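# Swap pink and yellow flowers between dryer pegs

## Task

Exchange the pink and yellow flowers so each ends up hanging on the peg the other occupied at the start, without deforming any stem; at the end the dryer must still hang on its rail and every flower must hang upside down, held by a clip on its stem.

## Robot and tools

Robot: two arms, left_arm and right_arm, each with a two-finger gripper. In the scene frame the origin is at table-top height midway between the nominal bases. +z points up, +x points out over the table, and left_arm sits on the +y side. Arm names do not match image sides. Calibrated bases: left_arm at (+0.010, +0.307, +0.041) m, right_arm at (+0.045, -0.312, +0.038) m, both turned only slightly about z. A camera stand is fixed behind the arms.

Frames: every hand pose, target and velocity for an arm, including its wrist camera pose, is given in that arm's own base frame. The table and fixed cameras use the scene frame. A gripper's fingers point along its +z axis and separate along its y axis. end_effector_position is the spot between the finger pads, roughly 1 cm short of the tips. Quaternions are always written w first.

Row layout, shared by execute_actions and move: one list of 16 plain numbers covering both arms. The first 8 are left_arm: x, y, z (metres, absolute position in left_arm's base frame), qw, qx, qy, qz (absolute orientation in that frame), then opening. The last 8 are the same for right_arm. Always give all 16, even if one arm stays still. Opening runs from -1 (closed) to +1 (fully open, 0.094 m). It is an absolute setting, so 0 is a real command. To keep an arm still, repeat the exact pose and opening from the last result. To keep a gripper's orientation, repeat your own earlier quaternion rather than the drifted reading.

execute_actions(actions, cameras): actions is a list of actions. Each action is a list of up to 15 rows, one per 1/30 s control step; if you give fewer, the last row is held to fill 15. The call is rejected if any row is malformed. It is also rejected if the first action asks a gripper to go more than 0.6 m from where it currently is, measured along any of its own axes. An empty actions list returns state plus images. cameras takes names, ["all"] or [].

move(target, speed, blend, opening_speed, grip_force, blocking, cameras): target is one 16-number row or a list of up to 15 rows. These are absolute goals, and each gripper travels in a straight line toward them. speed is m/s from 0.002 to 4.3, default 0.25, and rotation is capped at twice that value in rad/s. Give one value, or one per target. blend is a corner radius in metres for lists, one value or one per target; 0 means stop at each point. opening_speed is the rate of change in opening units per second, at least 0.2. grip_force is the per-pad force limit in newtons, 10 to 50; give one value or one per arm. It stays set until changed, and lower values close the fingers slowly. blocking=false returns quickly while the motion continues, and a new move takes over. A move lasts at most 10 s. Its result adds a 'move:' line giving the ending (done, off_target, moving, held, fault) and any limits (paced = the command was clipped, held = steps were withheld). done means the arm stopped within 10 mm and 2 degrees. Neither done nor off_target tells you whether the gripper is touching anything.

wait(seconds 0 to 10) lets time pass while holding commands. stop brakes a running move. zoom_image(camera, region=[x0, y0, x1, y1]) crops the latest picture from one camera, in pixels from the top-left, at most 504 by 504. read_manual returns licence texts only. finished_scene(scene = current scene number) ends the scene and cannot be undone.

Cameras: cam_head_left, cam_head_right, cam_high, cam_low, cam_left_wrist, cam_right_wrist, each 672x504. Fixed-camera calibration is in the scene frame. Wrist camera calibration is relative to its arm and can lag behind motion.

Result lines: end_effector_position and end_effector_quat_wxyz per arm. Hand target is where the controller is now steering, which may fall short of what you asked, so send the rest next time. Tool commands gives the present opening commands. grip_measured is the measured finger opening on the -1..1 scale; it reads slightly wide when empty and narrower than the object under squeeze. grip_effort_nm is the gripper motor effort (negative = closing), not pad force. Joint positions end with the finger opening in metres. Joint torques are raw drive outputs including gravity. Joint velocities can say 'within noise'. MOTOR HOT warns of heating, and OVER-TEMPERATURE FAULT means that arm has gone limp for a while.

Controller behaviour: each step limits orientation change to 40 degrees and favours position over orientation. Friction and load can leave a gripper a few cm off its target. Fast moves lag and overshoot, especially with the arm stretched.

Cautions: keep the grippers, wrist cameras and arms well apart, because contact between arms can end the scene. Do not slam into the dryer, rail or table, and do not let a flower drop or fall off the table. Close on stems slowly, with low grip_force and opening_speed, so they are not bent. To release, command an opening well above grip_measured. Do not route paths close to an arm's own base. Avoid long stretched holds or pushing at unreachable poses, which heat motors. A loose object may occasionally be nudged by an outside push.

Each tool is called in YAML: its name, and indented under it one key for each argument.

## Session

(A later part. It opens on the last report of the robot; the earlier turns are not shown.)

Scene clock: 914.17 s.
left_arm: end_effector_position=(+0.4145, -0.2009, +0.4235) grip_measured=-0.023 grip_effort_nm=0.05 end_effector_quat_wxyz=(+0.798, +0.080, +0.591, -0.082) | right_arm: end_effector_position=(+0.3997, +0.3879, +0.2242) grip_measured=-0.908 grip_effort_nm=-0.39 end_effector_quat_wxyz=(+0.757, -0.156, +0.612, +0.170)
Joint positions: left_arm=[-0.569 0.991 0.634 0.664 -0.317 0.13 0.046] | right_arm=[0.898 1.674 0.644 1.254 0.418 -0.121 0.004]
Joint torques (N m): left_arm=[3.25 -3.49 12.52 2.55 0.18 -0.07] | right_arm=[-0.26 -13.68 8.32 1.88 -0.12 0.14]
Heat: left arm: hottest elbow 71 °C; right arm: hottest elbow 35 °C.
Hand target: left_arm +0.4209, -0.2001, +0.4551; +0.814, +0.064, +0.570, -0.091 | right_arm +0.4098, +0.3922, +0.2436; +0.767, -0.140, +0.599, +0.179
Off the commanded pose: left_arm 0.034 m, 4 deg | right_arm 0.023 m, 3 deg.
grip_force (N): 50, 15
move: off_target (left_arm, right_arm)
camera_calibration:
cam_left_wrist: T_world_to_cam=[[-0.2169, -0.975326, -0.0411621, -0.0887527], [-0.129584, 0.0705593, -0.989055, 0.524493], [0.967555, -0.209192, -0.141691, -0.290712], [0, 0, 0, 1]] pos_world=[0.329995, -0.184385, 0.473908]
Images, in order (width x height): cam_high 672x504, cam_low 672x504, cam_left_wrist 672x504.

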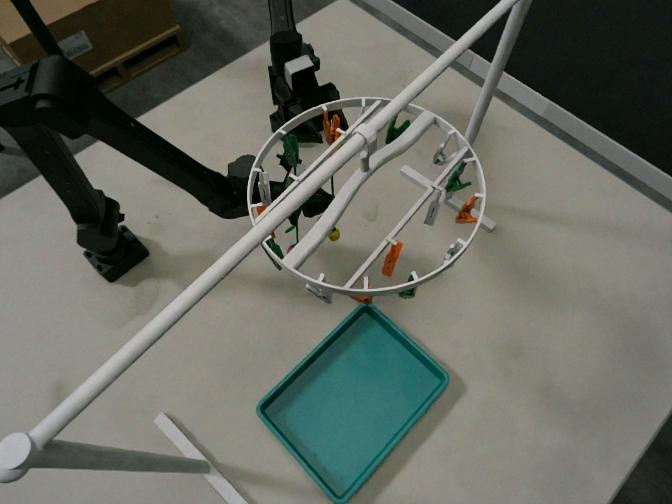

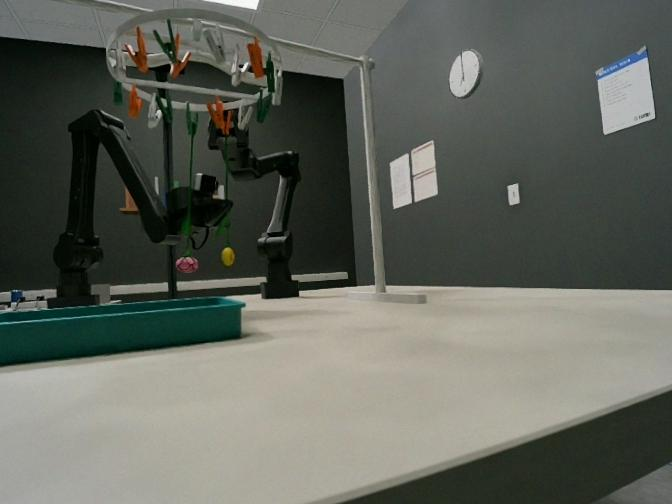

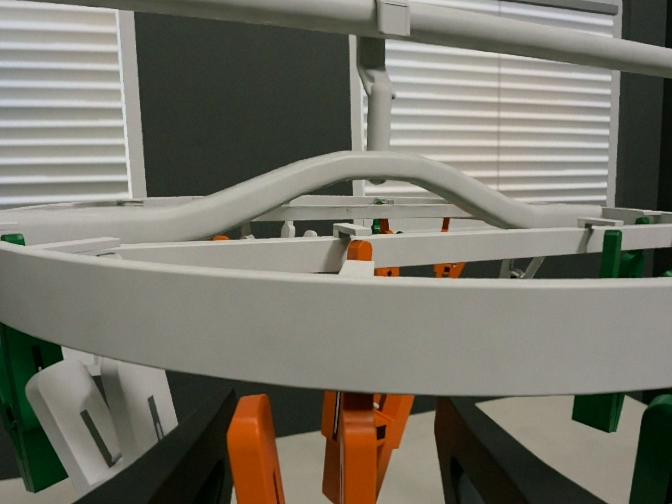

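move:
  target:
    - [0.345, -0.182, 0.452, 0.8141, 0.0636, 0.5700, -0.0909, -0.02, 0.4105, 0.3930, 0.2435, 0.7674, -0.1401, 0.5995, 0.1793, -1.0]
    - [0.30, -0.17, 0.40, 0.8141, 0.0636, 0.5700, -0.0909, -0.02, 0.4105, 0.3930, 0.2435, 0.7674, -0.1401, 0.5995, 0.1793, 0.0]
    - [0.27, -0.12, 0.30, 0.8141, 0.0636, 0.5700, -0.0909, -0.02, 0.276, 0.3265, 0.234, 0.7674, -0.1401, 0.5995, 0.1793, 0.0]
  speed: [0.12, 0.12, 0.12]
  grip_force: [50, 50]
  cameras: ["cam_low", "cam_right_wrist", "cam_head_left", "cam_high"]

zoom_image:
  camera: "cam_low"
  region: [90, 60, 290, 290]

Scene clock: 928.40 s.
left_arm: end_effector_position=(+0.2715, -0.1241, +0.2915) grip_measured=-0.022 grip_effort_nm=0.05 end_effector_quat_wxyz=(+0.806, +0.075, +0.581, -0.085) | right_arm: end_effector_position=(+0.2812, +0.3281, +0.2327) grip_measured=-0.001 grip_effort_nm=0.07 end_effector_quat_wxyz=(+0.765, -0.136, +0.604, +0.181)
Joint positions: left_arm=[-0.656 0.514 0.07 0.791 -0.4 0.164 0.046] | right_arm=[1.102 1.46 0.34 1.414 0.629 -0.165 0.047]
Joint torques (N m): left_arm=[3.25 0.38 8.38 2.62 0.22 -0.08] | right_arm=[1.38 -7.88 3.89 2.3 -0.02 -0.11]
Heat: left arm: hottest elbow 70 °C; right arm: hottest elbow 37 °C.
Hand target: left_arm +0.2700, -0.1200, +0.2999; +0.814, +0.064, +0.570, -0.091 | right_arm +0.2761, +0.3265, +0.2340; +0.767, -0.140, +0.600, +0.179
Off the commanded pose: left_arm 0.010 m, 2 deg | right_arm 0.006 m, 1 deg.
move: done; target 2's new opening was sent with right_arm's hand 0.016 m and 2 deg from that target
camera_calibration:
cam_right_wrist: T_world_to_cam=[[0.442886, -0.896577, -0.000731148, 0.168764], [-0.171067, -0.0837019, -0.981698, 0.344339], [0.880107, 0.434906, -0.190445, -0.257091], [0, 0, 0, 1]] pos_world=[0.210429, 0.291942, 0.289198]
Images, in order (width x height): cam_head_left 672x504, cam_high 672x504, cam_low 672x504, cam_right_wrist 672x504.

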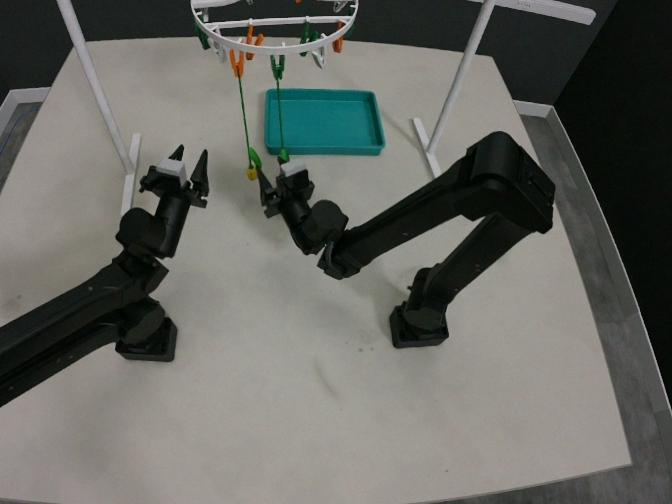

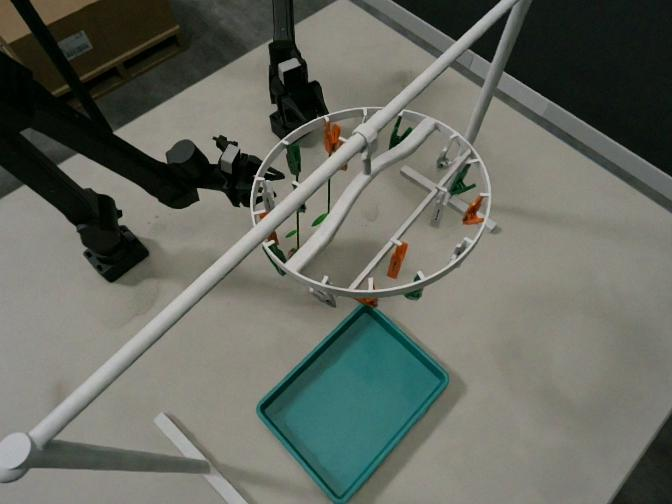

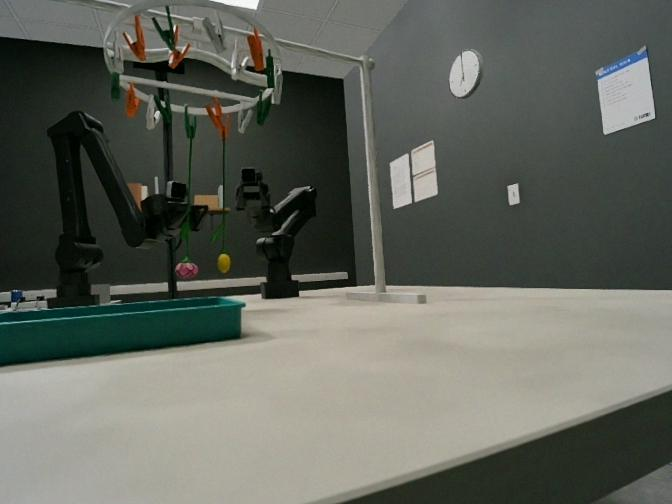

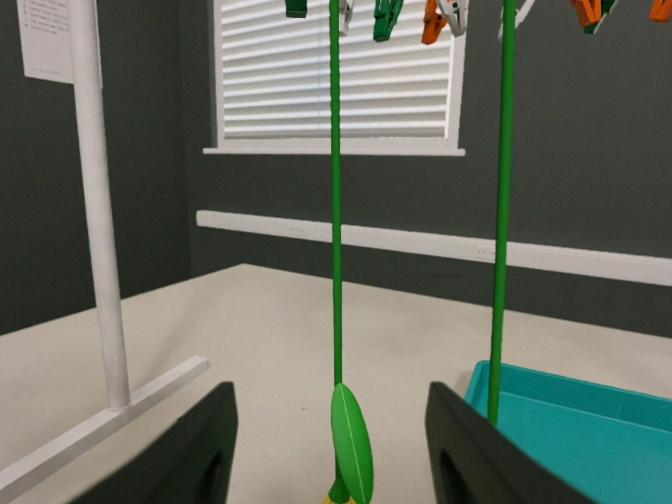

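Scaled by 2.191 from the camera's 672x504 image, which has a finer 960x720 frame.

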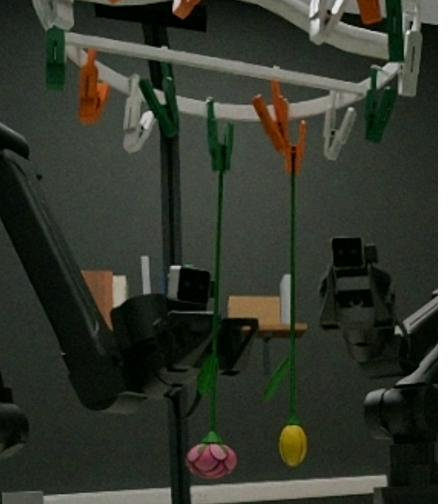

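move:
  target:
    - [0.27, -0.12, 0.30, 0.8141, 0.0636, 0.5700, -0.0909, -0.02, 0.240, 0.285, 0.34, 0.7674, -0.1401, 0.5995, 0.1793, -0.02]
    - [0.27, -0.12, 0.30, 0.8141, 0.0636, 0.5700, -0.0909, -0.02, 0.270, 0.300, 0.425, 0.7787, -0.0778, 0.6129, 0.0989, -0.02]
    - [0.2942, -0.2311, 0.244, 0.7685, 0.1511, 0.5897, -0.1969, 0.0, 0.270, 0.300, 0.425, 0.7787, -0.0778, 0.6129, 0.0989, -0.02]
  speed: [0.2, 0.2, 0.15]
  blend: [0.03, 0.02, 0]
  cameras: ["cam_left_wrist", "cam_right_wrist", "cam_low"]

zoom_image:
  camera: "cam_right_wrist"
  region: [150, 150, 550, 450]

Scene clock: 948.33 s.
left_arm: end_effector_position=(+0.2886, -0.2199, +0.2268) grip_measured=-0.002 grip_effort_nm=0.05 end_effector_quat_wxyz=(+0.758, +0.160, +0.606, -0.181) | right_arm: end_effector_position=(+0.2675, +0.2929, +0.3988) grip_measured=-0.019 grip_effort_nm=-0.07 end_effector_quat_wxyz=(+0.773, -0.086, +0.622, +0.094)
Joint positions: left_arm=[-0.785 1.17 0.113 1.282 -0.285 0.088 0.047] | right_arm=[1.18 0.907 0.55 0.702 0.891 -0.289 0.046]
Joint torques (N m): left_arm=[1.85 -1.96 7.76 2.81 0.17 -0.07] | right_arm=[0.85 -2.37 12.78 1.26 -0.1 -0.13]
Heat: left arm: hottest elbow 62 °C; right arm: hottest elbow 36 °C.
Hand target: left_arm +0.2935, -0.2305, +0.2439; +0.768, +0.151, +0.590, -0.197 | right_arm +0.2691, +0.2987, +0.4246; +0.780, -0.078, +0.613, +0.099
Off the commanded pose: left_arm 0.021 m, 3 deg | right_arm 0.027 m, 2 deg.
move: off_target (left_arm, right_arm); target 3's new opening was sent with left_arm's hand 0.021 m and 3 deg from that target
camera_calibration:
cam_left_wrist: T_world_to_cam=[[-0.46134, -0.886532, -0.0350253, -0.0539045], [-0.176297, 0.13029, -0.975676, 0.338595], [0.869532, -0.443943, -0.216401, -0.207095], [0, 0, 0, 1]] pos_world=[0.214901, -0.183842, 0.283655]
cam_right_wrist: T_world_to_cam=[[0.256611, -0.966162, 0.0261094, 0.202826], [-0.199507, -0.0793821, -0.976676, 0.50642], [0.9457, 0.245417, -0.213126, -0.151076], [0, 0, 0, 1]] pos_world=[0.191859, 0.27324, 0.457114]
Images, in order (width x height): cam_low 672x504, cam_left_wrist 672x504, cam_right_wrist 672x504.

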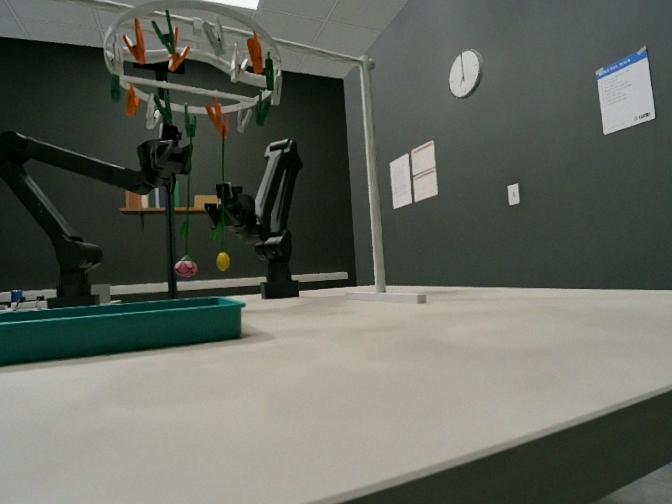

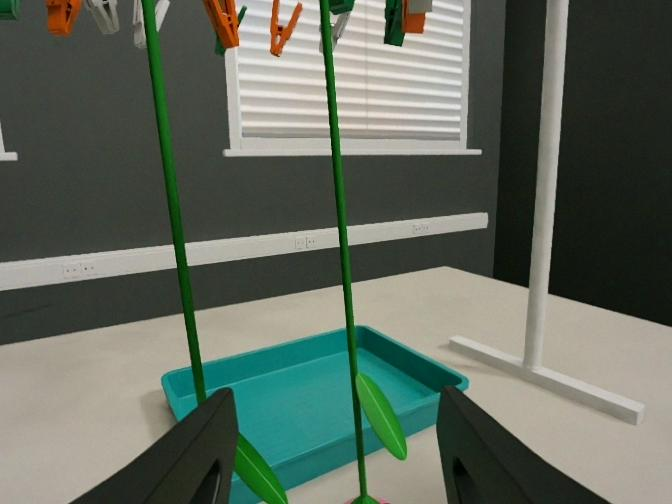

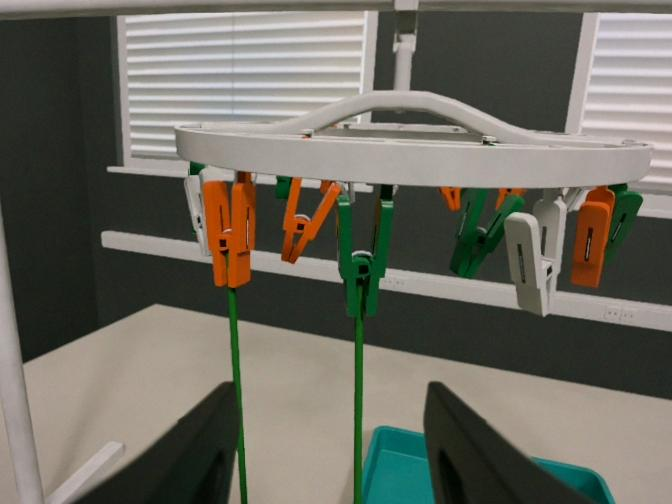

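Scaled by 1.260 from the camera's 672x504 image, which has a finer 960x720 frame.

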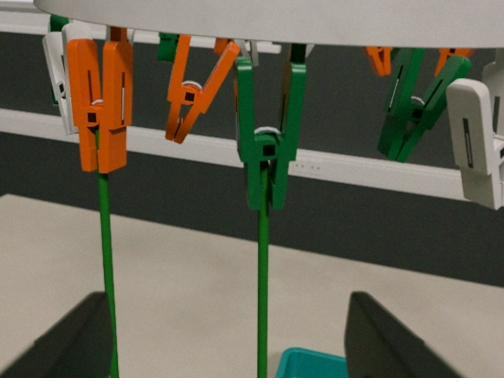

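move:
  target: [0.350, -0.265, 0.246, 0.7685, 0.1511, 0.5897, -0.1969, -0.3, 0.331, 0.3045, 0.4525, 0.7787, -0.0778, 0.6129, 0.0989, -0.13]
  speed: 0.12
  cameras: ["cam_left_wrist", "cam_right_wrist"]

Scene clock: 962.53 s.
left_arm: end_effector_position=(+0.3393, -0.2606, +0.2313) grip_measured=-0.298 grip_effort_nm=-0.12 end_effector_quat_wxyz=(+0.757, +0.165, +0.604, -0.190) | right_arm: end_effector_position=(+0.3231, +0.3004, +0.4244) grip_measured=-0.128 grip_effort_nm=-0.08 end_effector_quat_wxyz=(+0.772, -0.098, +0.622, +0.086)
Joint positions: left_arm=[-0.746 1.364 0.278 1.311 -0.229 0.072 0.033] | right_arm=[1.016 0.973 0.671 0.583 0.729 -0.235 0.041]
Joint torques (N m): left_arm=[3.37 -4.25 7.41 2.82 0.17 -0.08] | right_arm=[-0.21 -3.78 13.35 1.39 -0.2 0.2]
Heat: left arm: hottest elbow 61 °C; right arm: hottest elbow 42 °C.
Hand target: left_arm +0.3493, -0.2645, +0.2459; +0.768, +0.151, +0.590, -0.197 | right_arm +0.3296, +0.3032, +0.4519; +0.780, -0.078, +0.613, +0.099
Off the commanded pose: left_arm 0.019 m, 3 deg | right_arm 0.030 m, 3 deg.
move: off_target (left_arm, right_arm)
camera_calibration:
cam_left_wrist: T_world_to_cam=[[-0.47848, -0.877504, -0.0323026, -0.0589237], [-0.172547, 0.130028, -0.976381, 0.356067], [0.860979, -0.461606, -0.213626, -0.270574], [0, 0, 0, 1]] pos_world=[0.266203, -0.222903, 0.287952]
cam_right_wrist: T_world_to_cam=[[0.258047, -0.964614, 0.0541523, 0.182272], [-0.197345, -0.107495, -0.974423, 0.549844], [0.945763, 0.24076, -0.2181, -0.196546], [0, 0, 0, 1]] pos_world=[0.24736, 0.282248, 0.483043]
Images, in order (width x height): cam_left_wrist 672x504, cam_right_wrist 672x504.

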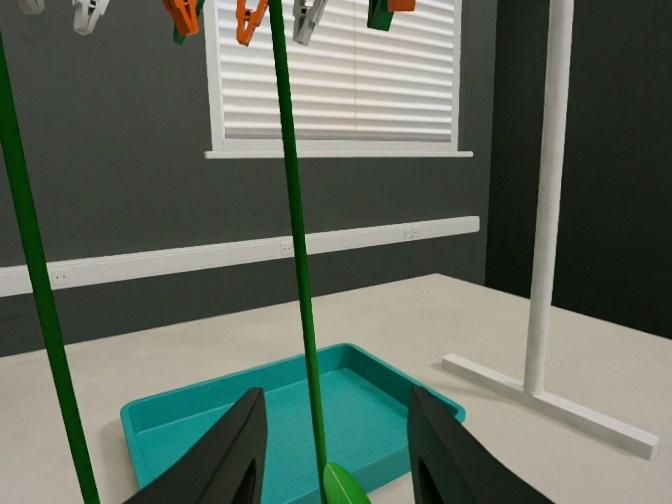

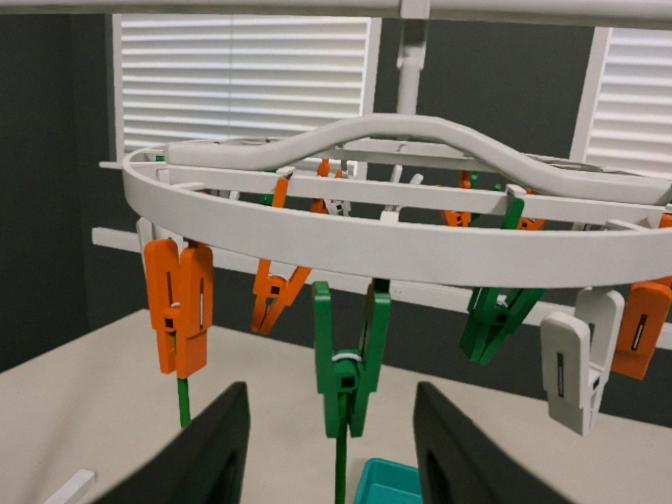

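move:
  target: [0.418, -0.2855, 0.247, 0.7685, 0.1511, 0.5897, -0.1969, -0.3, 0.384, 0.3135, 0.4515, 0.7787, -0.0778, 0.6129, 0.0989, -0.13]
  speed: 0.1
  cameras: ["cam_left_wrist", "cam_right_wrist"]

zoom_image:
  camera: "cam_right_wrist"
  region: [168, 252, 504, 504]

Scene clock: 979.47 s.
left_arm: end_effector_position=(+0.4054, -0.2809, +0.2400) grip_measured=-0.298 grip_effort_nm=-0.12 end_effector_quat_wxyz=(+0.765, +0.158, +0.594, -0.194) | right_arm: end_effector_position=(+0.3749, +0.3097, +0.4219) grip_measured=-0.128 grip_effort_nm=-0.08 end_effector_quat_wxyz=(+0.769, -0.099, +0.626, +0.085)
Joint positions: left_arm=[-0.655 1.512 0.451 1.311 -0.142 0.048 0.033] | right_arm=[0.901 1.087 0.747 0.583 0.619 -0.191 0.041]
Joint torques (N m): left_arm=[3.25 -6.48 7.66 1.63 0.16 -0.08] | right_arm=[-0.21 -5.83 13.26 1.92 -0.15 0.22]
Heat: left arm: hottest elbow 57 °C; right arm: hottest elbow 43 °C.
Hand target: left_arm +0.4175, -0.2851, +0.2470; +0.769, +0.151, +0.590, -0.197 | right_arm +0.3823, +0.3121, +0.4508; +0.780, -0.078, +0.613, +0.099
Off the commanded pose: left_arm 0.015 m, 1 deg | right_arm 0.031 m, 3 deg.
move: off_target (left_arm, right_arm)
camera_calibration:
cam_left_wrist: T_world_to_cam=[[-0.476637, -0.878778, -0.023805, -0.0480276], [-0.152152, 0.109134, -0.982313, 0.365915], [0.865833, -0.464584, -0.185725, -0.344558], [0, 0, 0, 1]] pos_world=[0.331113, -0.242216, 0.294307]
cam_right_wrist: T_world_to_cam=[[0.258139, -0.964473, 0.0561804, 0.177053], [-0.20688, -0.111986, -0.971936, 0.562625], [0.943698, 0.239272, -0.228438, -0.242737], [0, 0, 0, 1]] pos_world=[0.299762, 0.291849, 0.481439]
Images, in order (width x height): cam_left_wrist 672x504, cam_right_wrist 672x504.

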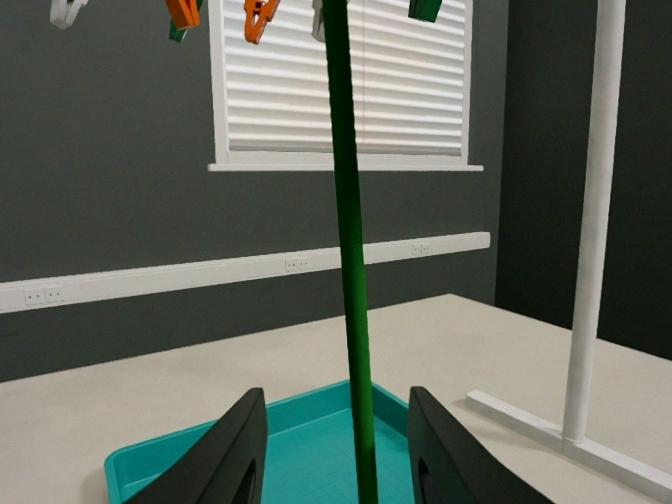

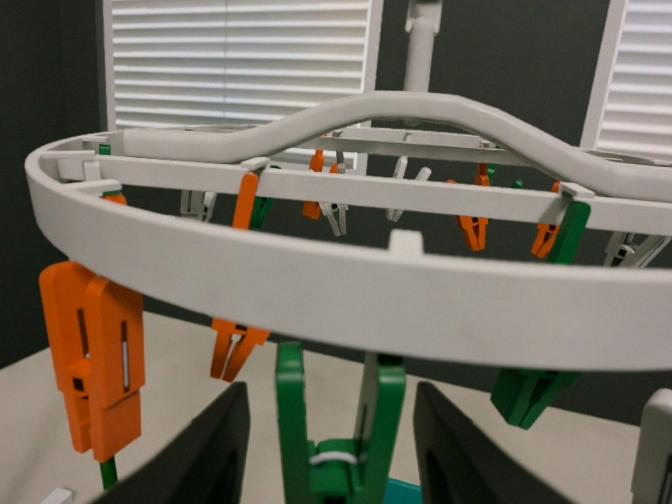

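Scaled by 1.500 from the camera's 672x504 image, which has a finer 960x720 frame.

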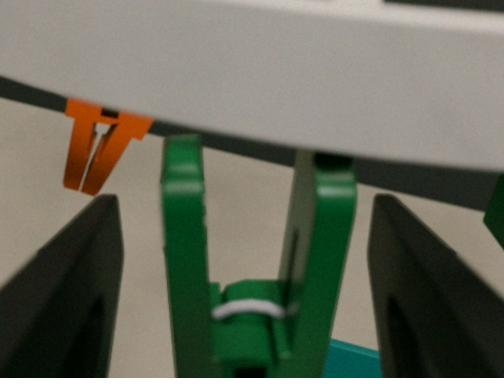

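move:
  target: [0.4275, -0.2995, 0.247, 0.7685, 0.1511, 0.5897, -0.1969, -0.5, 0.3845, 0.3125, 0.4575, 0.7787, -0.0778, 0.6129, 0.0989, -0.13]
  speed: 0.08
  cameras: ["cam_left_wrist", "cam_right_wrist"]

Scene clock: 984.80 s.
left_arm: end_effector_position=(+0.4188, -0.2891, +0.2403) grip_measured=-0.498 grip_effort_nm=-0.12 end_effector_quat_wxyz=(+0.766, +0.154, +0.594, -0.191) | right_arm: end_effector_position=(+0.3765, +0.3102, +0.4274) grip_measured=-0.128 grip_effort_nm=-0.08 end_effector_quat_wxyz=(+0.770, -0.098, +0.625, +0.086)
Joint positions: left_arm=[-0.655 1.545 0.494 1.303 -0.152 0.048 0.024] | right_arm=[0.898 1.087 0.76 0.575 0.617 -0.189 0.041]
Joint torques (N m): left_arm=[2.08 -6.95 7.76 1.52 -0.04 -0.02] | right_arm=[-0.15 -6.48 13.31 1.4 -0.16 0.2]
Heat: left arm: hottest elbow 56 °C; right arm: hottest elbow 44 °C.
Hand target: left_arm +0.4270, -0.2991, +0.2470; +0.768, +0.151, +0.590, -0.197 | right_arm +0.3830, +0.3111, +0.4569; +0.780, -0.078, +0.613, +0.099
Off the commanded pose: left_arm 0.015 m, 1 deg | right_arm 0.031 m, 3 deg.
move: off_target (left_arm, right_arm)
camera_calibration:
cam_left_wrist: T_world_to_cam=[[-0.468573, -0.883178, -0.020876, -0.054232], [-0.153531, 0.104682, -0.982583, 0.368478], [0.869981, -0.457207, -0.184646, -0.359721], [0, 0, 0, 1]] pos_world=[0.344112, -0.250936, 0.294507]
cam_right_wrist: T_world_to_cam=[[0.258196, -0.964656, 0.0526751, 0.178359], [-0.204265, -0.107801, -0.972962, 0.566459], [0.944251, 0.240455, -0.224879, -0.245068], [0, 0, 0, 1]] pos_world=[0.301062, 0.292048, 0.486637]
Images, in order (width x height): cam_left_wrist 672x504, cam_right_wrist 672x504.

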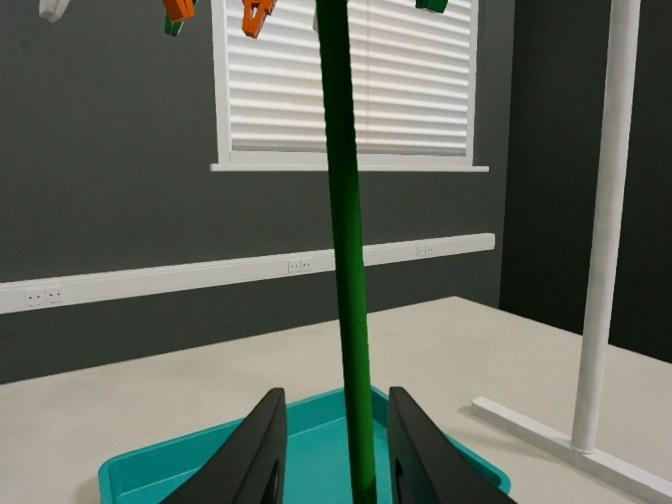

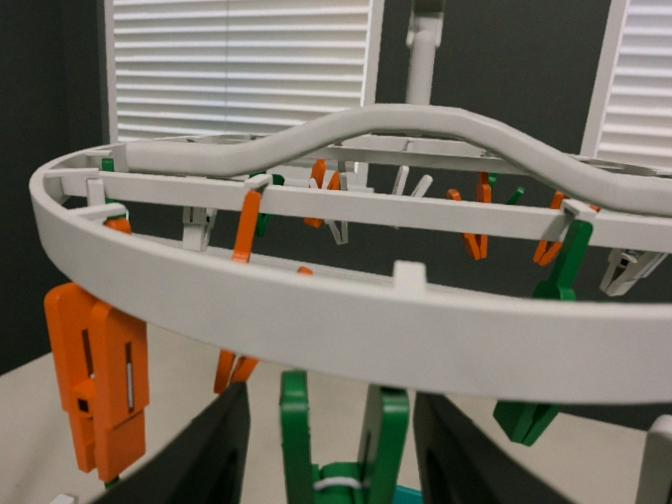

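move:
  target:
    - [0.4248, -0.3060, 0.247, 0.7685, 0.1511, 0.5897, -0.1969, -0.5, 0.3845, 0.3125, 0.4575, 0.7787, -0.0778, 0.6129, 0.0989, -0.13]
    - [0.4248, -0.3060, 0.247, 0.7685, 0.1511, 0.5897, -0.1969, -1.0, 0.3845, 0.3125, 0.4575, 0.7787, -0.0778, 0.6129, 0.0989, -0.13]
    - [0.4248, -0.3060, 0.247, 0.7685, 0.1511, 0.5897, -0.1969, -1.0, 0.3845, 0.3125, 0.4575, 0.7787, -0.0778, 0.6129, 0.0989, -0.64]
  speed: 0.06
  opening_speed: 0.5
  grip_force: [15, 50]
  cameras: ["cam_left_wrist", "cam_right_wrist", "cam_low"]

zoom_image:
  camera: "cam_low"
  region: [150, 80, 250, 180]

Scene clock: 997.33 s.
left_arm: end_effector_position=(+0.4172, -0.2941, +0.2404) grip_measured=-0.949 grip_effort_nm=-0.42 end_effector_quat_wxyz=(+0.766, +0.152, +0.595, -0.192) | right_arm: end_effector_position=(+0.3771, +0.3096, +0.4282) grip_measured=-0.578 grip_effort_nm=-0.97 end_effector_quat_wxyz=(+0.770, -0.097, +0.625, +0.086)
Joint positions: left_arm=[-0.671 1.549 0.499 1.303 -0.171 0.048 0.002] | right_arm=[0.896 1.087 0.761 0.575 0.616 -0.188 0.02]
Joint torques (N m): left_arm=[1.85 -7.12 7.75 1.57 -0.01 0.04] | right_arm=[-0.09 -6.3 13.2 1.4 -0.17 0.19]
Heat: left arm: hottest elbow 57 °C; right arm: hottest elbow 44 °C.
Hand target: left_arm +0.4242, -0.3056, +0.2470; +0.768, +0.151, +0.590, -0.197 | right_arm +0.3830, +0.3113, +0.4569; +0.780, -0.078, +0.613, +0.099
Off the commanded pose: left_arm 0.016 m, 1 deg | right_arm 0.030 m, 3 deg.
grip_force (N): 15, 50
move: off_target (left_arm, right_arm); target 2's new opening was sent with left_arm's hand 0.016 m and 1 deg from that target; target 3's new opening was sent with right_arm's hand 0.031 m and 3 deg from that target
camera_calibration:
cam_left_wrist: T_world_to_cam=[[-0.466393, -0.884433, -0.0159683, -0.0617812], [-0.155791, 0.0998968, -0.982726, 0.368456], [0.870751, -0.455849, -0.184378, -0.360635], [0, 0, 0, 1]] pos_world=[0.342611, -0.255844, 0.294611]
cam_right_wrist: T_world_to_cam=[[0.256802, -0.9651, 0.051324, 0.178892], [-0.203865, -0.106003, -0.973243, 0.566699], [0.944718, 0.239468, -0.223972, -0.24565], [0, 0, 0, 1]] pos_world=[0.30166, 0.291546, 0.487336]
Images, in order (width x height): cam_low 672x504, cam_left_wrist 672x504, cam_right_wrist 672x504.

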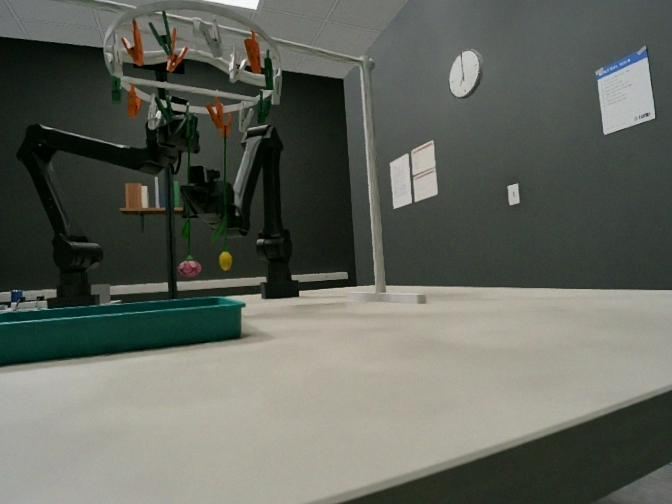

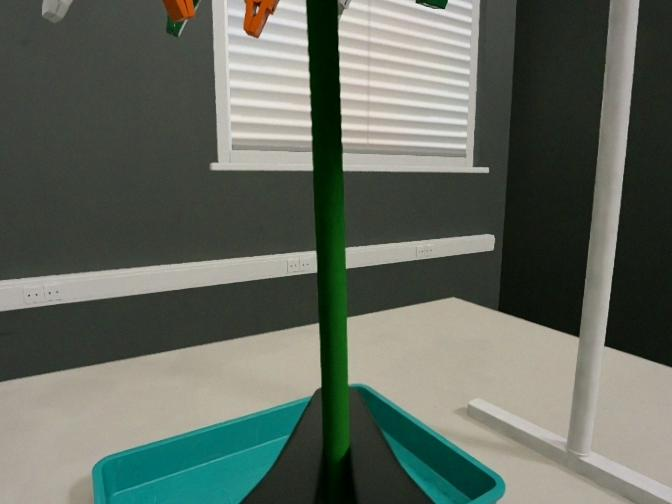

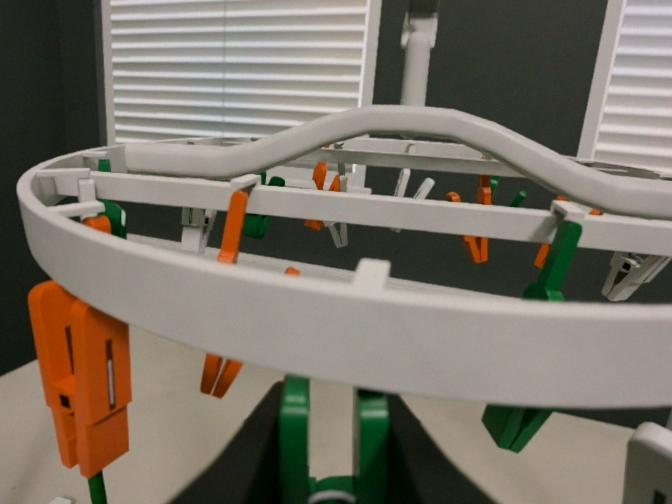

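Scaled by 5.040 from the camera's 672x504 image, which has a finer 960x720 frame.

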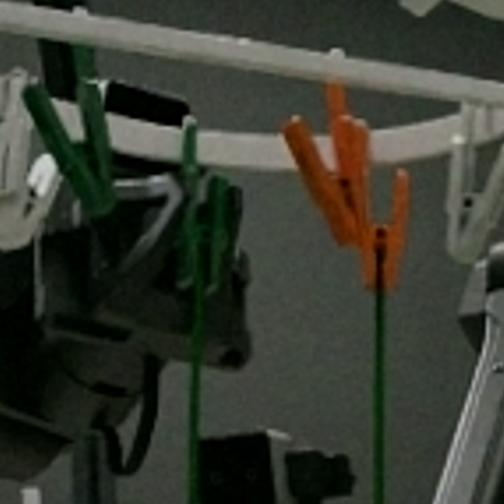

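move:
  target:
    - [0.4248, -0.3060, 0.202, 0.7685, 0.1511, 0.5897, -0.1969, -1.0, 0.3845, 0.3125, 0.4575, 0.7787, -0.0778, 0.6129, 0.0989, -0.64]
    - [0.4248, -0.3060, 0.202, 0.7685, 0.1511, 0.5897, -0.1969, -1.0, 0.3845, 0.3125, 0.4575, 0.7787, -0.0778, 0.6129, 0.0989, -0.13]
    - [0.4248, -0.3060, 0.202, 0.7685, 0.1511, 0.5897, -0.1969, -1.0, 0.2973, 0.2903, 0.455, 0.7787, -0.0778, 0.6129, 0.0989, -0.13]
  speed: [0.08, 0.08, 0.12]
  opening_speed: 0.6
  cameras: ["cam_low", "cam_right_wrist"]

zoom_image:
  camera: "cam_low"
  region: [90, 60, 290, 290]

Scene clock: 1014.13 s.
left_arm: end_effector_position=(+0.4217, -0.2977, +0.1942) grip_measured=-0.950 grip_effort_nm=-0.42 end_effector_quat_wxyz=(+0.760, +0.155, +0.602, -0.189) | right_arm: end_effector_position=(+0.3008, +0.2887, +0.4622) grip_measured=-0.131 grip_effort_nm=0.08 end_effector_quat_wxyz=(+0.782, -0.065, +0.611, +0.106)
Joint positions: left_arm=[-0.671 1.713 0.499 1.447 -0.171 0.048 0.002] | right_arm=[1.068 0.9 0.7 0.558 0.793 -0.232 0.041]
Joint torques (N m): left_arm=[1.9 -8.18 5.65 2.84 0 0.04] | right_arm=[1.26 -3.9 8.06 1.36 -0.08 -0.12]
Heat: left arm: hottest elbow 56 °C; right arm: hottest elbow 48 °C.
Hand target: left_arm +0.4244, -0.3058, +0.2019; +0.768, +0.151, +0.590, -0.197 | right_arm +0.2975, +0.2902, +0.4550; +0.780, -0.078, +0.614, +0.099
Off the commanded pose: left_arm 0.012 m, 2 deg | right_arm 0.008 m, 2 deg.
grip_force (N): 15, 50
move: off_target (left_arm); target 2's new opening was sent with right_arm's hand 0.030 m and 3 deg from that target
camera_calibration:
cam_right_wrist: T_world_to_cam=[[0.249603, -0.968183, -0.0178958, 0.211655], [-0.177487, -0.027574, -0.983737, 0.556432], [0.951944, 0.24872, -0.178723, -0.186794], [0, 0, 0, 1]] pos_world=[0.223748, 0.266723, 0.517786]
Images, in order (width x height): cam_low 672x504, cam_right_wrist 672x504.

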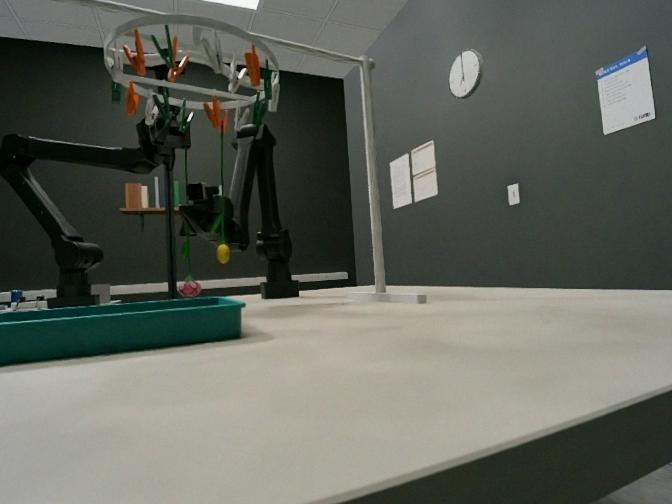

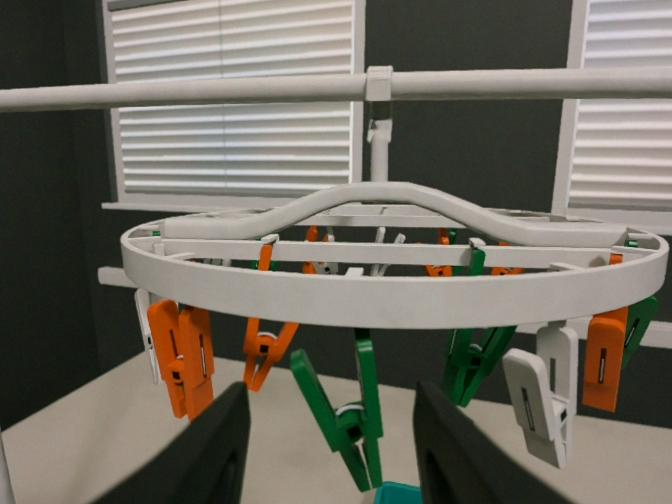

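Scaled by 2.191 from the camera's 672x504 image, which has a finer 960x720 frame.

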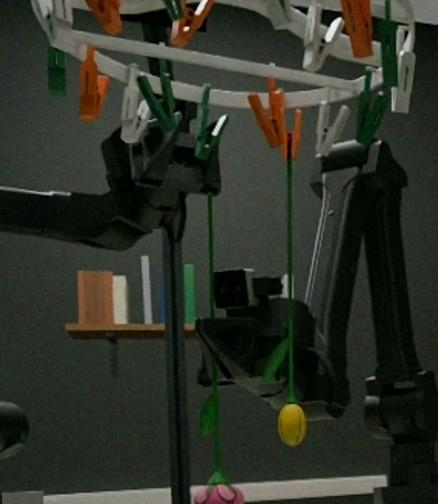

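move:
  target:
    - [0.4248, -0.3060, 0.204, 0.7685, 0.1511, 0.5897, -0.1969, -1.0, 0.330, 0.150, 0.430, 0.7280, -0.2356, 0.5688, 0.3016, -0.13]
    - [0.4248, -0.3060, 0.204, 0.7685, 0.1511, 0.5897, -0.1969, -1.0, 0.375, 0.050, 0.420, 0.6514, -0.3465, 0.5089, 0.4435, -0.13]
    - [0.4248, -0.3060, 0.204, 0.7685, 0.1511, 0.5897, -0.1969, -1.0, 0.420, 0.1337, 0.447, 0.6514, -0.3465, 0.5089, 0.4435, -0.13]
  speed: [0.2, 0.2, 0.12]
  blend: [0.03, 0.02, 0]
  cameras: ["cam_right_wrist", "cam_high"]

zoom_image:
  camera: "cam_high"
  region: [230, 130, 350, 290]

Scene clock: 1022.20 s.
left_arm: end_effector_position=(+0.4217, -0.2977, +0.1942) grip_measured=-0.950 grip_effort_nm=-0.42 end_effector_quat_wxyz=(+0.760, +0.155, +0.602, -0.189) | right_arm: end_effector_position=(+0.4134, +0.1299, +0.4249) grip_measured=-0.131 grip_effort_nm=0.08 end_effector_quat_wxyz=(+0.640, -0.330, +0.525, +0.454)
Joint positions: left_arm=[-0.671 1.713 0.499 1.447 -0.171 0.048 0.002] | right_arm=[-0.075 1.198 0.744 1.103 -1.18 0.667 0.041]
Joint torques (N m): left_arm=[1.9 -8.76 5.68 2.54 0 0.04] | right_arm=[1.32 -6.95 11.99 0.83 0.46 -0.15]
Heat: left arm: hottest elbow 55 °C; right arm: hottest elbow 48 °C.
Hand target: left_arm +0.4244, -0.3058, +0.2039; +0.768, +0.151, +0.590, -0.197 | right_arm +0.4187, +0.1333, +0.4465; +0.652, -0.346, +0.508, +0.444
Off the commanded pose: left_arm 0.013 m, 2 deg | right_arm 0.023 m, 3 deg.
grip_force (N): 15, 50
move: off_target (left_arm, right_arm)
camera_calibration:
cam_right_wrist: T_world_to_cam=[[0.929232, -0.366789, -0.0446613, -0.318615], [-0.112075, -0.16461, -0.979971, 0.524365], [0.35209, 0.915625, -0.194069, -0.0932067], [0, 0, 0, 1]] pos_world=[0.387652, 0.054794, 0.481544]
Images, in order (width x height): cam_high 672x504, cam_right_wrist 672x504.

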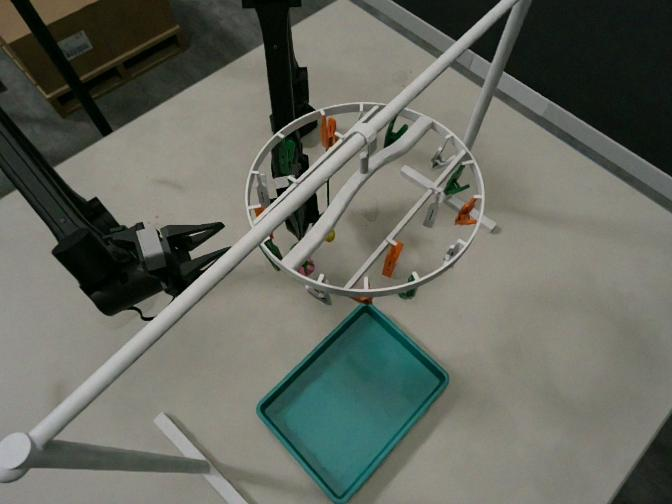

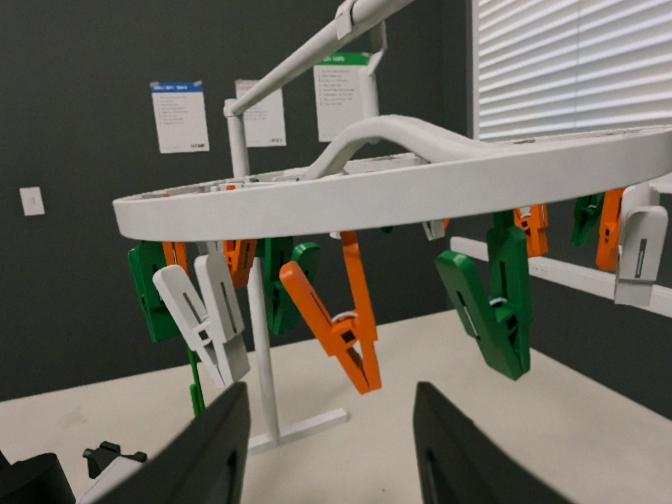

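Scaled by 3.150 from the camera's 672x504 image, which has a finer 960x720 frame.

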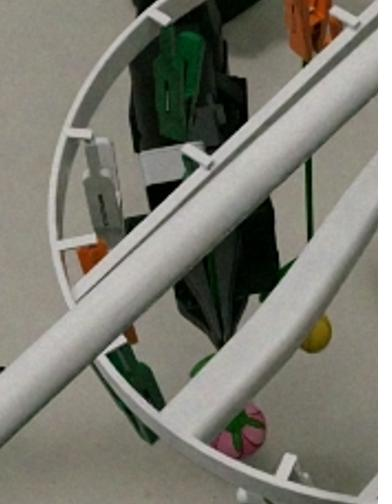

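move:
  target:
    - [0.450, -0.350, 0.207, 0.7910, 0.0464, 0.6070, -0.0605, -1.0, 0.424, 0.150, 0.460, 0.6514, -0.3465, 0.5089, 0.4435, -0.13]
    - [0.493, -0.402, 0.210, 0.7910, 0.0464, 0.6070, -0.0605, -1.0, 0.4285, 0.168, 0.464, 0.6514, -0.3465, 0.5089, 0.4435, -0.13]
  speed: [0.1, 0.1]
  blend: [0.015, 0]
  cameras: ["cam_right_wrist", "cam_low", "cam_left_wrist"]

zoom_image:
  camera: "cam_low"
  region: [90, 60, 250, 300]

Scene clock: 1042.23 s.
left_arm: end_effector_position=(+0.4879, -0.3886, +0.2071) grip_measured=-0.950 grip_effort_nm=-0.42 end_effector_quat_wxyz=(+0.789, +0.045, +0.610, -0.059) | right_arm: end_effector_position=(+0.4265, +0.1634, +0.4338) grip_measured=-0.131 grip_effort_nm=0.08 end_effector_quat_wxyz=(+0.635, -0.328, +0.531, +0.456)
Joint positions: left_arm=[-0.846 1.914 0.9 1.34 -0.671 0.205 0.002] | right_arm=[0.02 1.19 0.792 0.909 -1.103 0.534 0.041]
Joint torques (N m): left_arm=[1.9 -11.87 7.92 1.39 0.07 0.17] | right_arm=[1.44 -8.59 12.55 1.02 0.37 -0.13]
Heat: left arm: hottest elbow 53 °C; right arm: hottest elbow 48 °C.
Hand target: left_arm +0.4924, -0.4016, +0.2101; +0.791, +0.046, +0.607, -0.061 | right_arm +0.4267, +0.1674, +0.4635; +0.652, -0.346, +0.508, +0.444
Off the commanded pose: left_arm 0.015 m, 1 deg | right_arm 0.031 m, 4 deg.
grip_force (N): 15, 50
move: off_target (left_arm, right_arm)
camera_calibration:
cam_left_wrist: T_world_to_cam=[[-0.139902, -0.990116, -0.00993365, -0.314527], [-0.176893, 0.0348632, -0.983612, 0.341366], [0.974236, -0.135852, -0.180022, -0.398501], [0, 0, 0, 1]] pos_world=[0.404616, -0.377457, 0.260909]
cam_right_wrist: T_world_to_cam=[[0.928481, -0.366867, -0.0577192, -0.312073], [-0.127392, -0.168633, -0.977412, 0.546234], [0.348847, 0.914861, -0.203309, -0.121298], [0, 0, 0, 1]] pos_world=[0.401655, 0.0885947, 0.491222]
Images, in order (width x height): cam_low 672x504, cam_left_wrist 672x504, cam_right_wrist 672x504.

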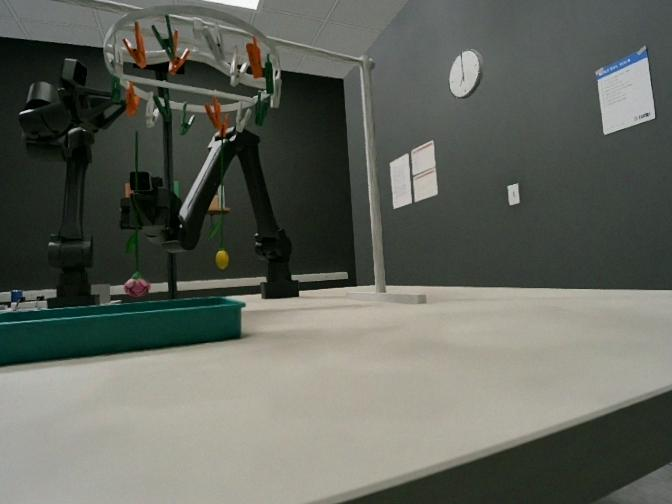

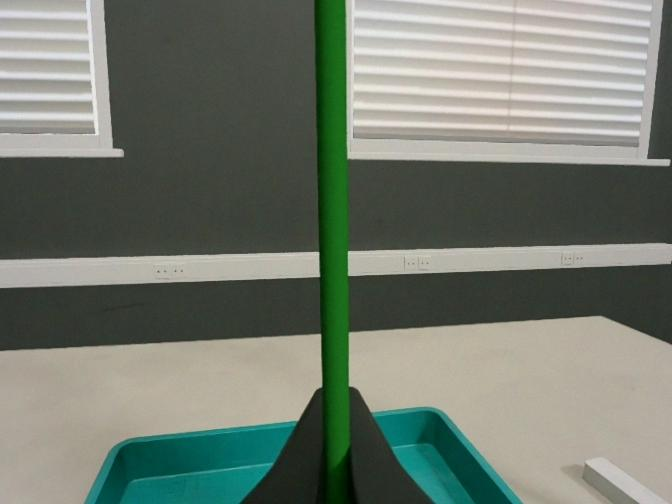

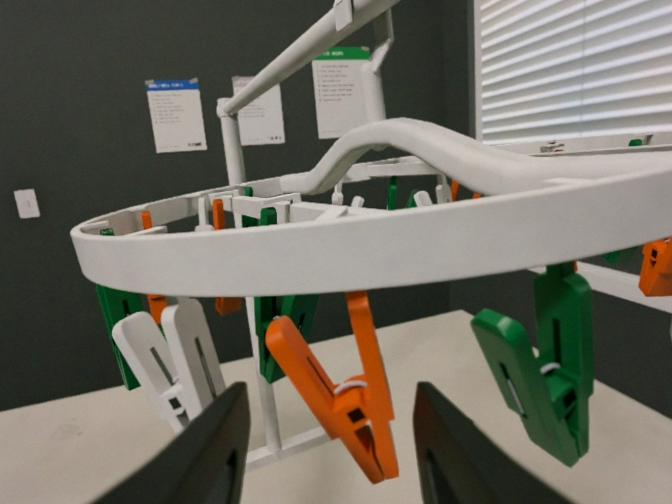

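Scaled by 2.100 from the camera's 672x504 image, which has a finer 960x720 frame.

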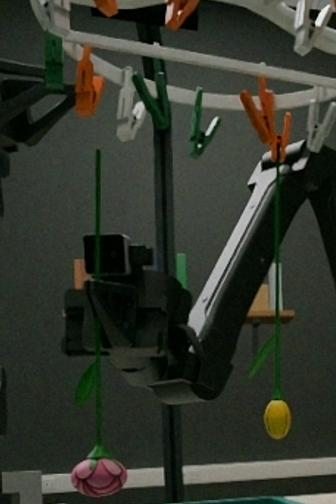

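move:
  target:
    - [0.493, -0.402, 0.210, 0.7910, 0.0464, 0.6070, -0.0605, -1.0, 0.436, 0.196, 0.469, 0.6514, -0.3465, 0.5089, 0.4435, -0.13]
    - [0.493, -0.402, 0.210, 0.7910, 0.0464, 0.6070, -0.0605, -1.0, 0.436, 0.196, 0.469, 0.6514, -0.3465, 0.5089, 0.4435, -0.64]
  speed: [0.08, 0.08]
  opening_speed: 0.4
  cameras: ["cam_right_wrist", "cam_low", "cam_high"]

zoom_image:
  camera: "cam_low"
  region: [100, 70, 180, 190]

zoom_image:
  camera: "cam_high"
  region: [230, 170, 330, 290]

Scene clock: 1051.67 s.
left_arm: end_effector_position=(+0.4879, -0.3886, +0.2071) grip_measured=-0.950 grip_effort_nm=-0.42 end_effector_quat_wxyz=(+0.789, +0.045, +0.610, -0.059) | right_arm: end_effector_position=(+0.4308, +0.1916, +0.4441) grip_measured=-0.633 grip_effort_nm=-0.75 end_effector_quat_wxyz=(+0.638, -0.332, +0.527, +0.452)
Joint positions: left_arm=[-0.846 1.914 0.9 1.34 -0.671 0.205 0.002] | right_arm=[0.096 1.188 0.829 0.816 -1.037 0.454 0.017]
Joint velocities: left_arm=[within noise] | right_arm=[-0.005 -0.005 0.007 -0.002 0.007 0.051 0.004]
Joint torques (N m): left_arm=[1.96 -11.81 7.91 1.39 0.07 0.17] | right_arm=[1.14 -7.59 12.62 1.09 0.27 -0.12]
Heat: left arm: hottest elbow 53 °C; right arm: hottest elbow 49 °C.
Hand target: left_arm +0.4924, -0.4016, +0.2101; +0.791, +0.046, +0.607, -0.061 | right_arm +0.4346, +0.1955, +0.4684; +0.651, -0.346, +0.509, +0.444
Off the commanded pose: left_arm 0.015 m, 1 deg | right_arm 0.026 m, 3 deg.
grip_force (N): 15, 50
move: off_target (left_arm, right_arm); target 2's new opening was sent with right_arm's hand 0.027 m and 3 deg from that target
camera_calibration:
cam_right_wrist: T_world_to_cam=[[0.929371, -0.366643, -0.0429115, -0.312165], [-0.112788, -0.171347, -0.978733, 0.556406], [0.351493, 0.914447, -0.200598, -0.148735], [0, 0, 0, 1]] pos_world=[0.405153, 0.116896, 0.501341]
Images, in order (width x height): cam_high 672x504, cam_low 672x504, cam_right_wrist 672x504.

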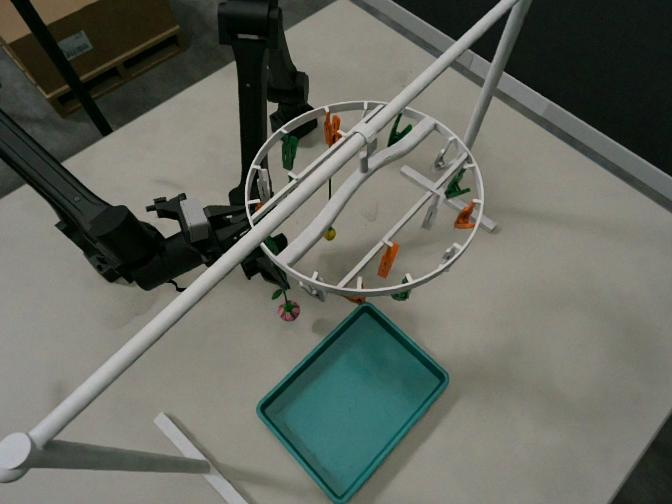

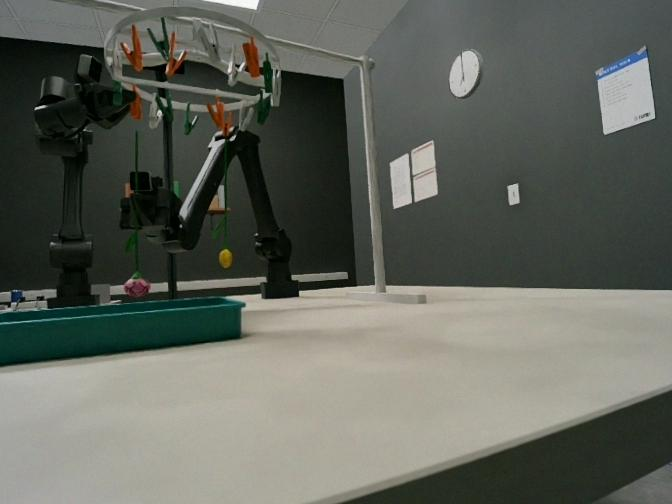

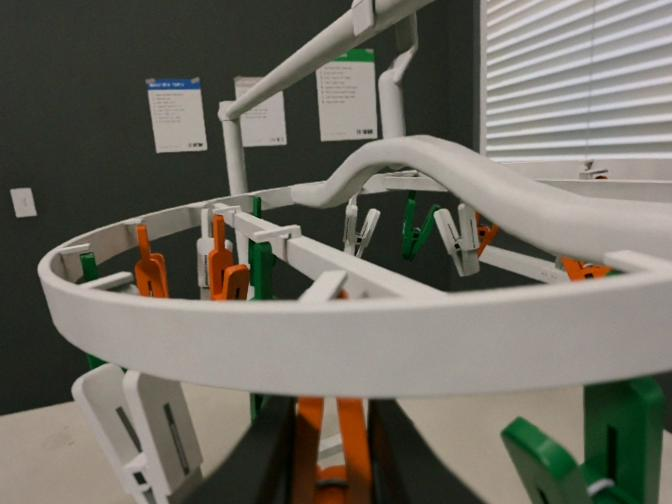

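Scaled by 4.200 from the camera's 672x504 image, which has a finer 960x720 frame.

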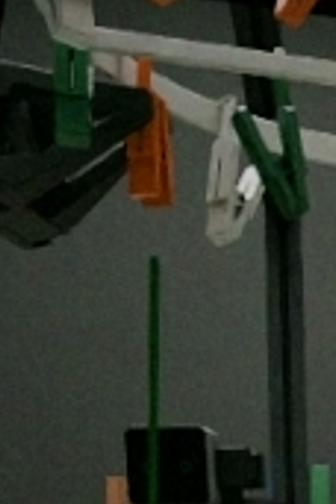

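Scaled by 4.200 from the camera's 672x504 image, which has a finer 960x720 frame.

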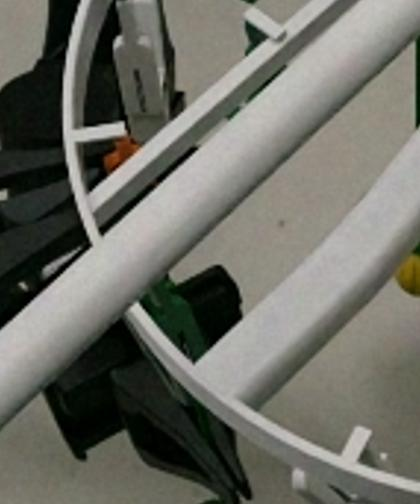

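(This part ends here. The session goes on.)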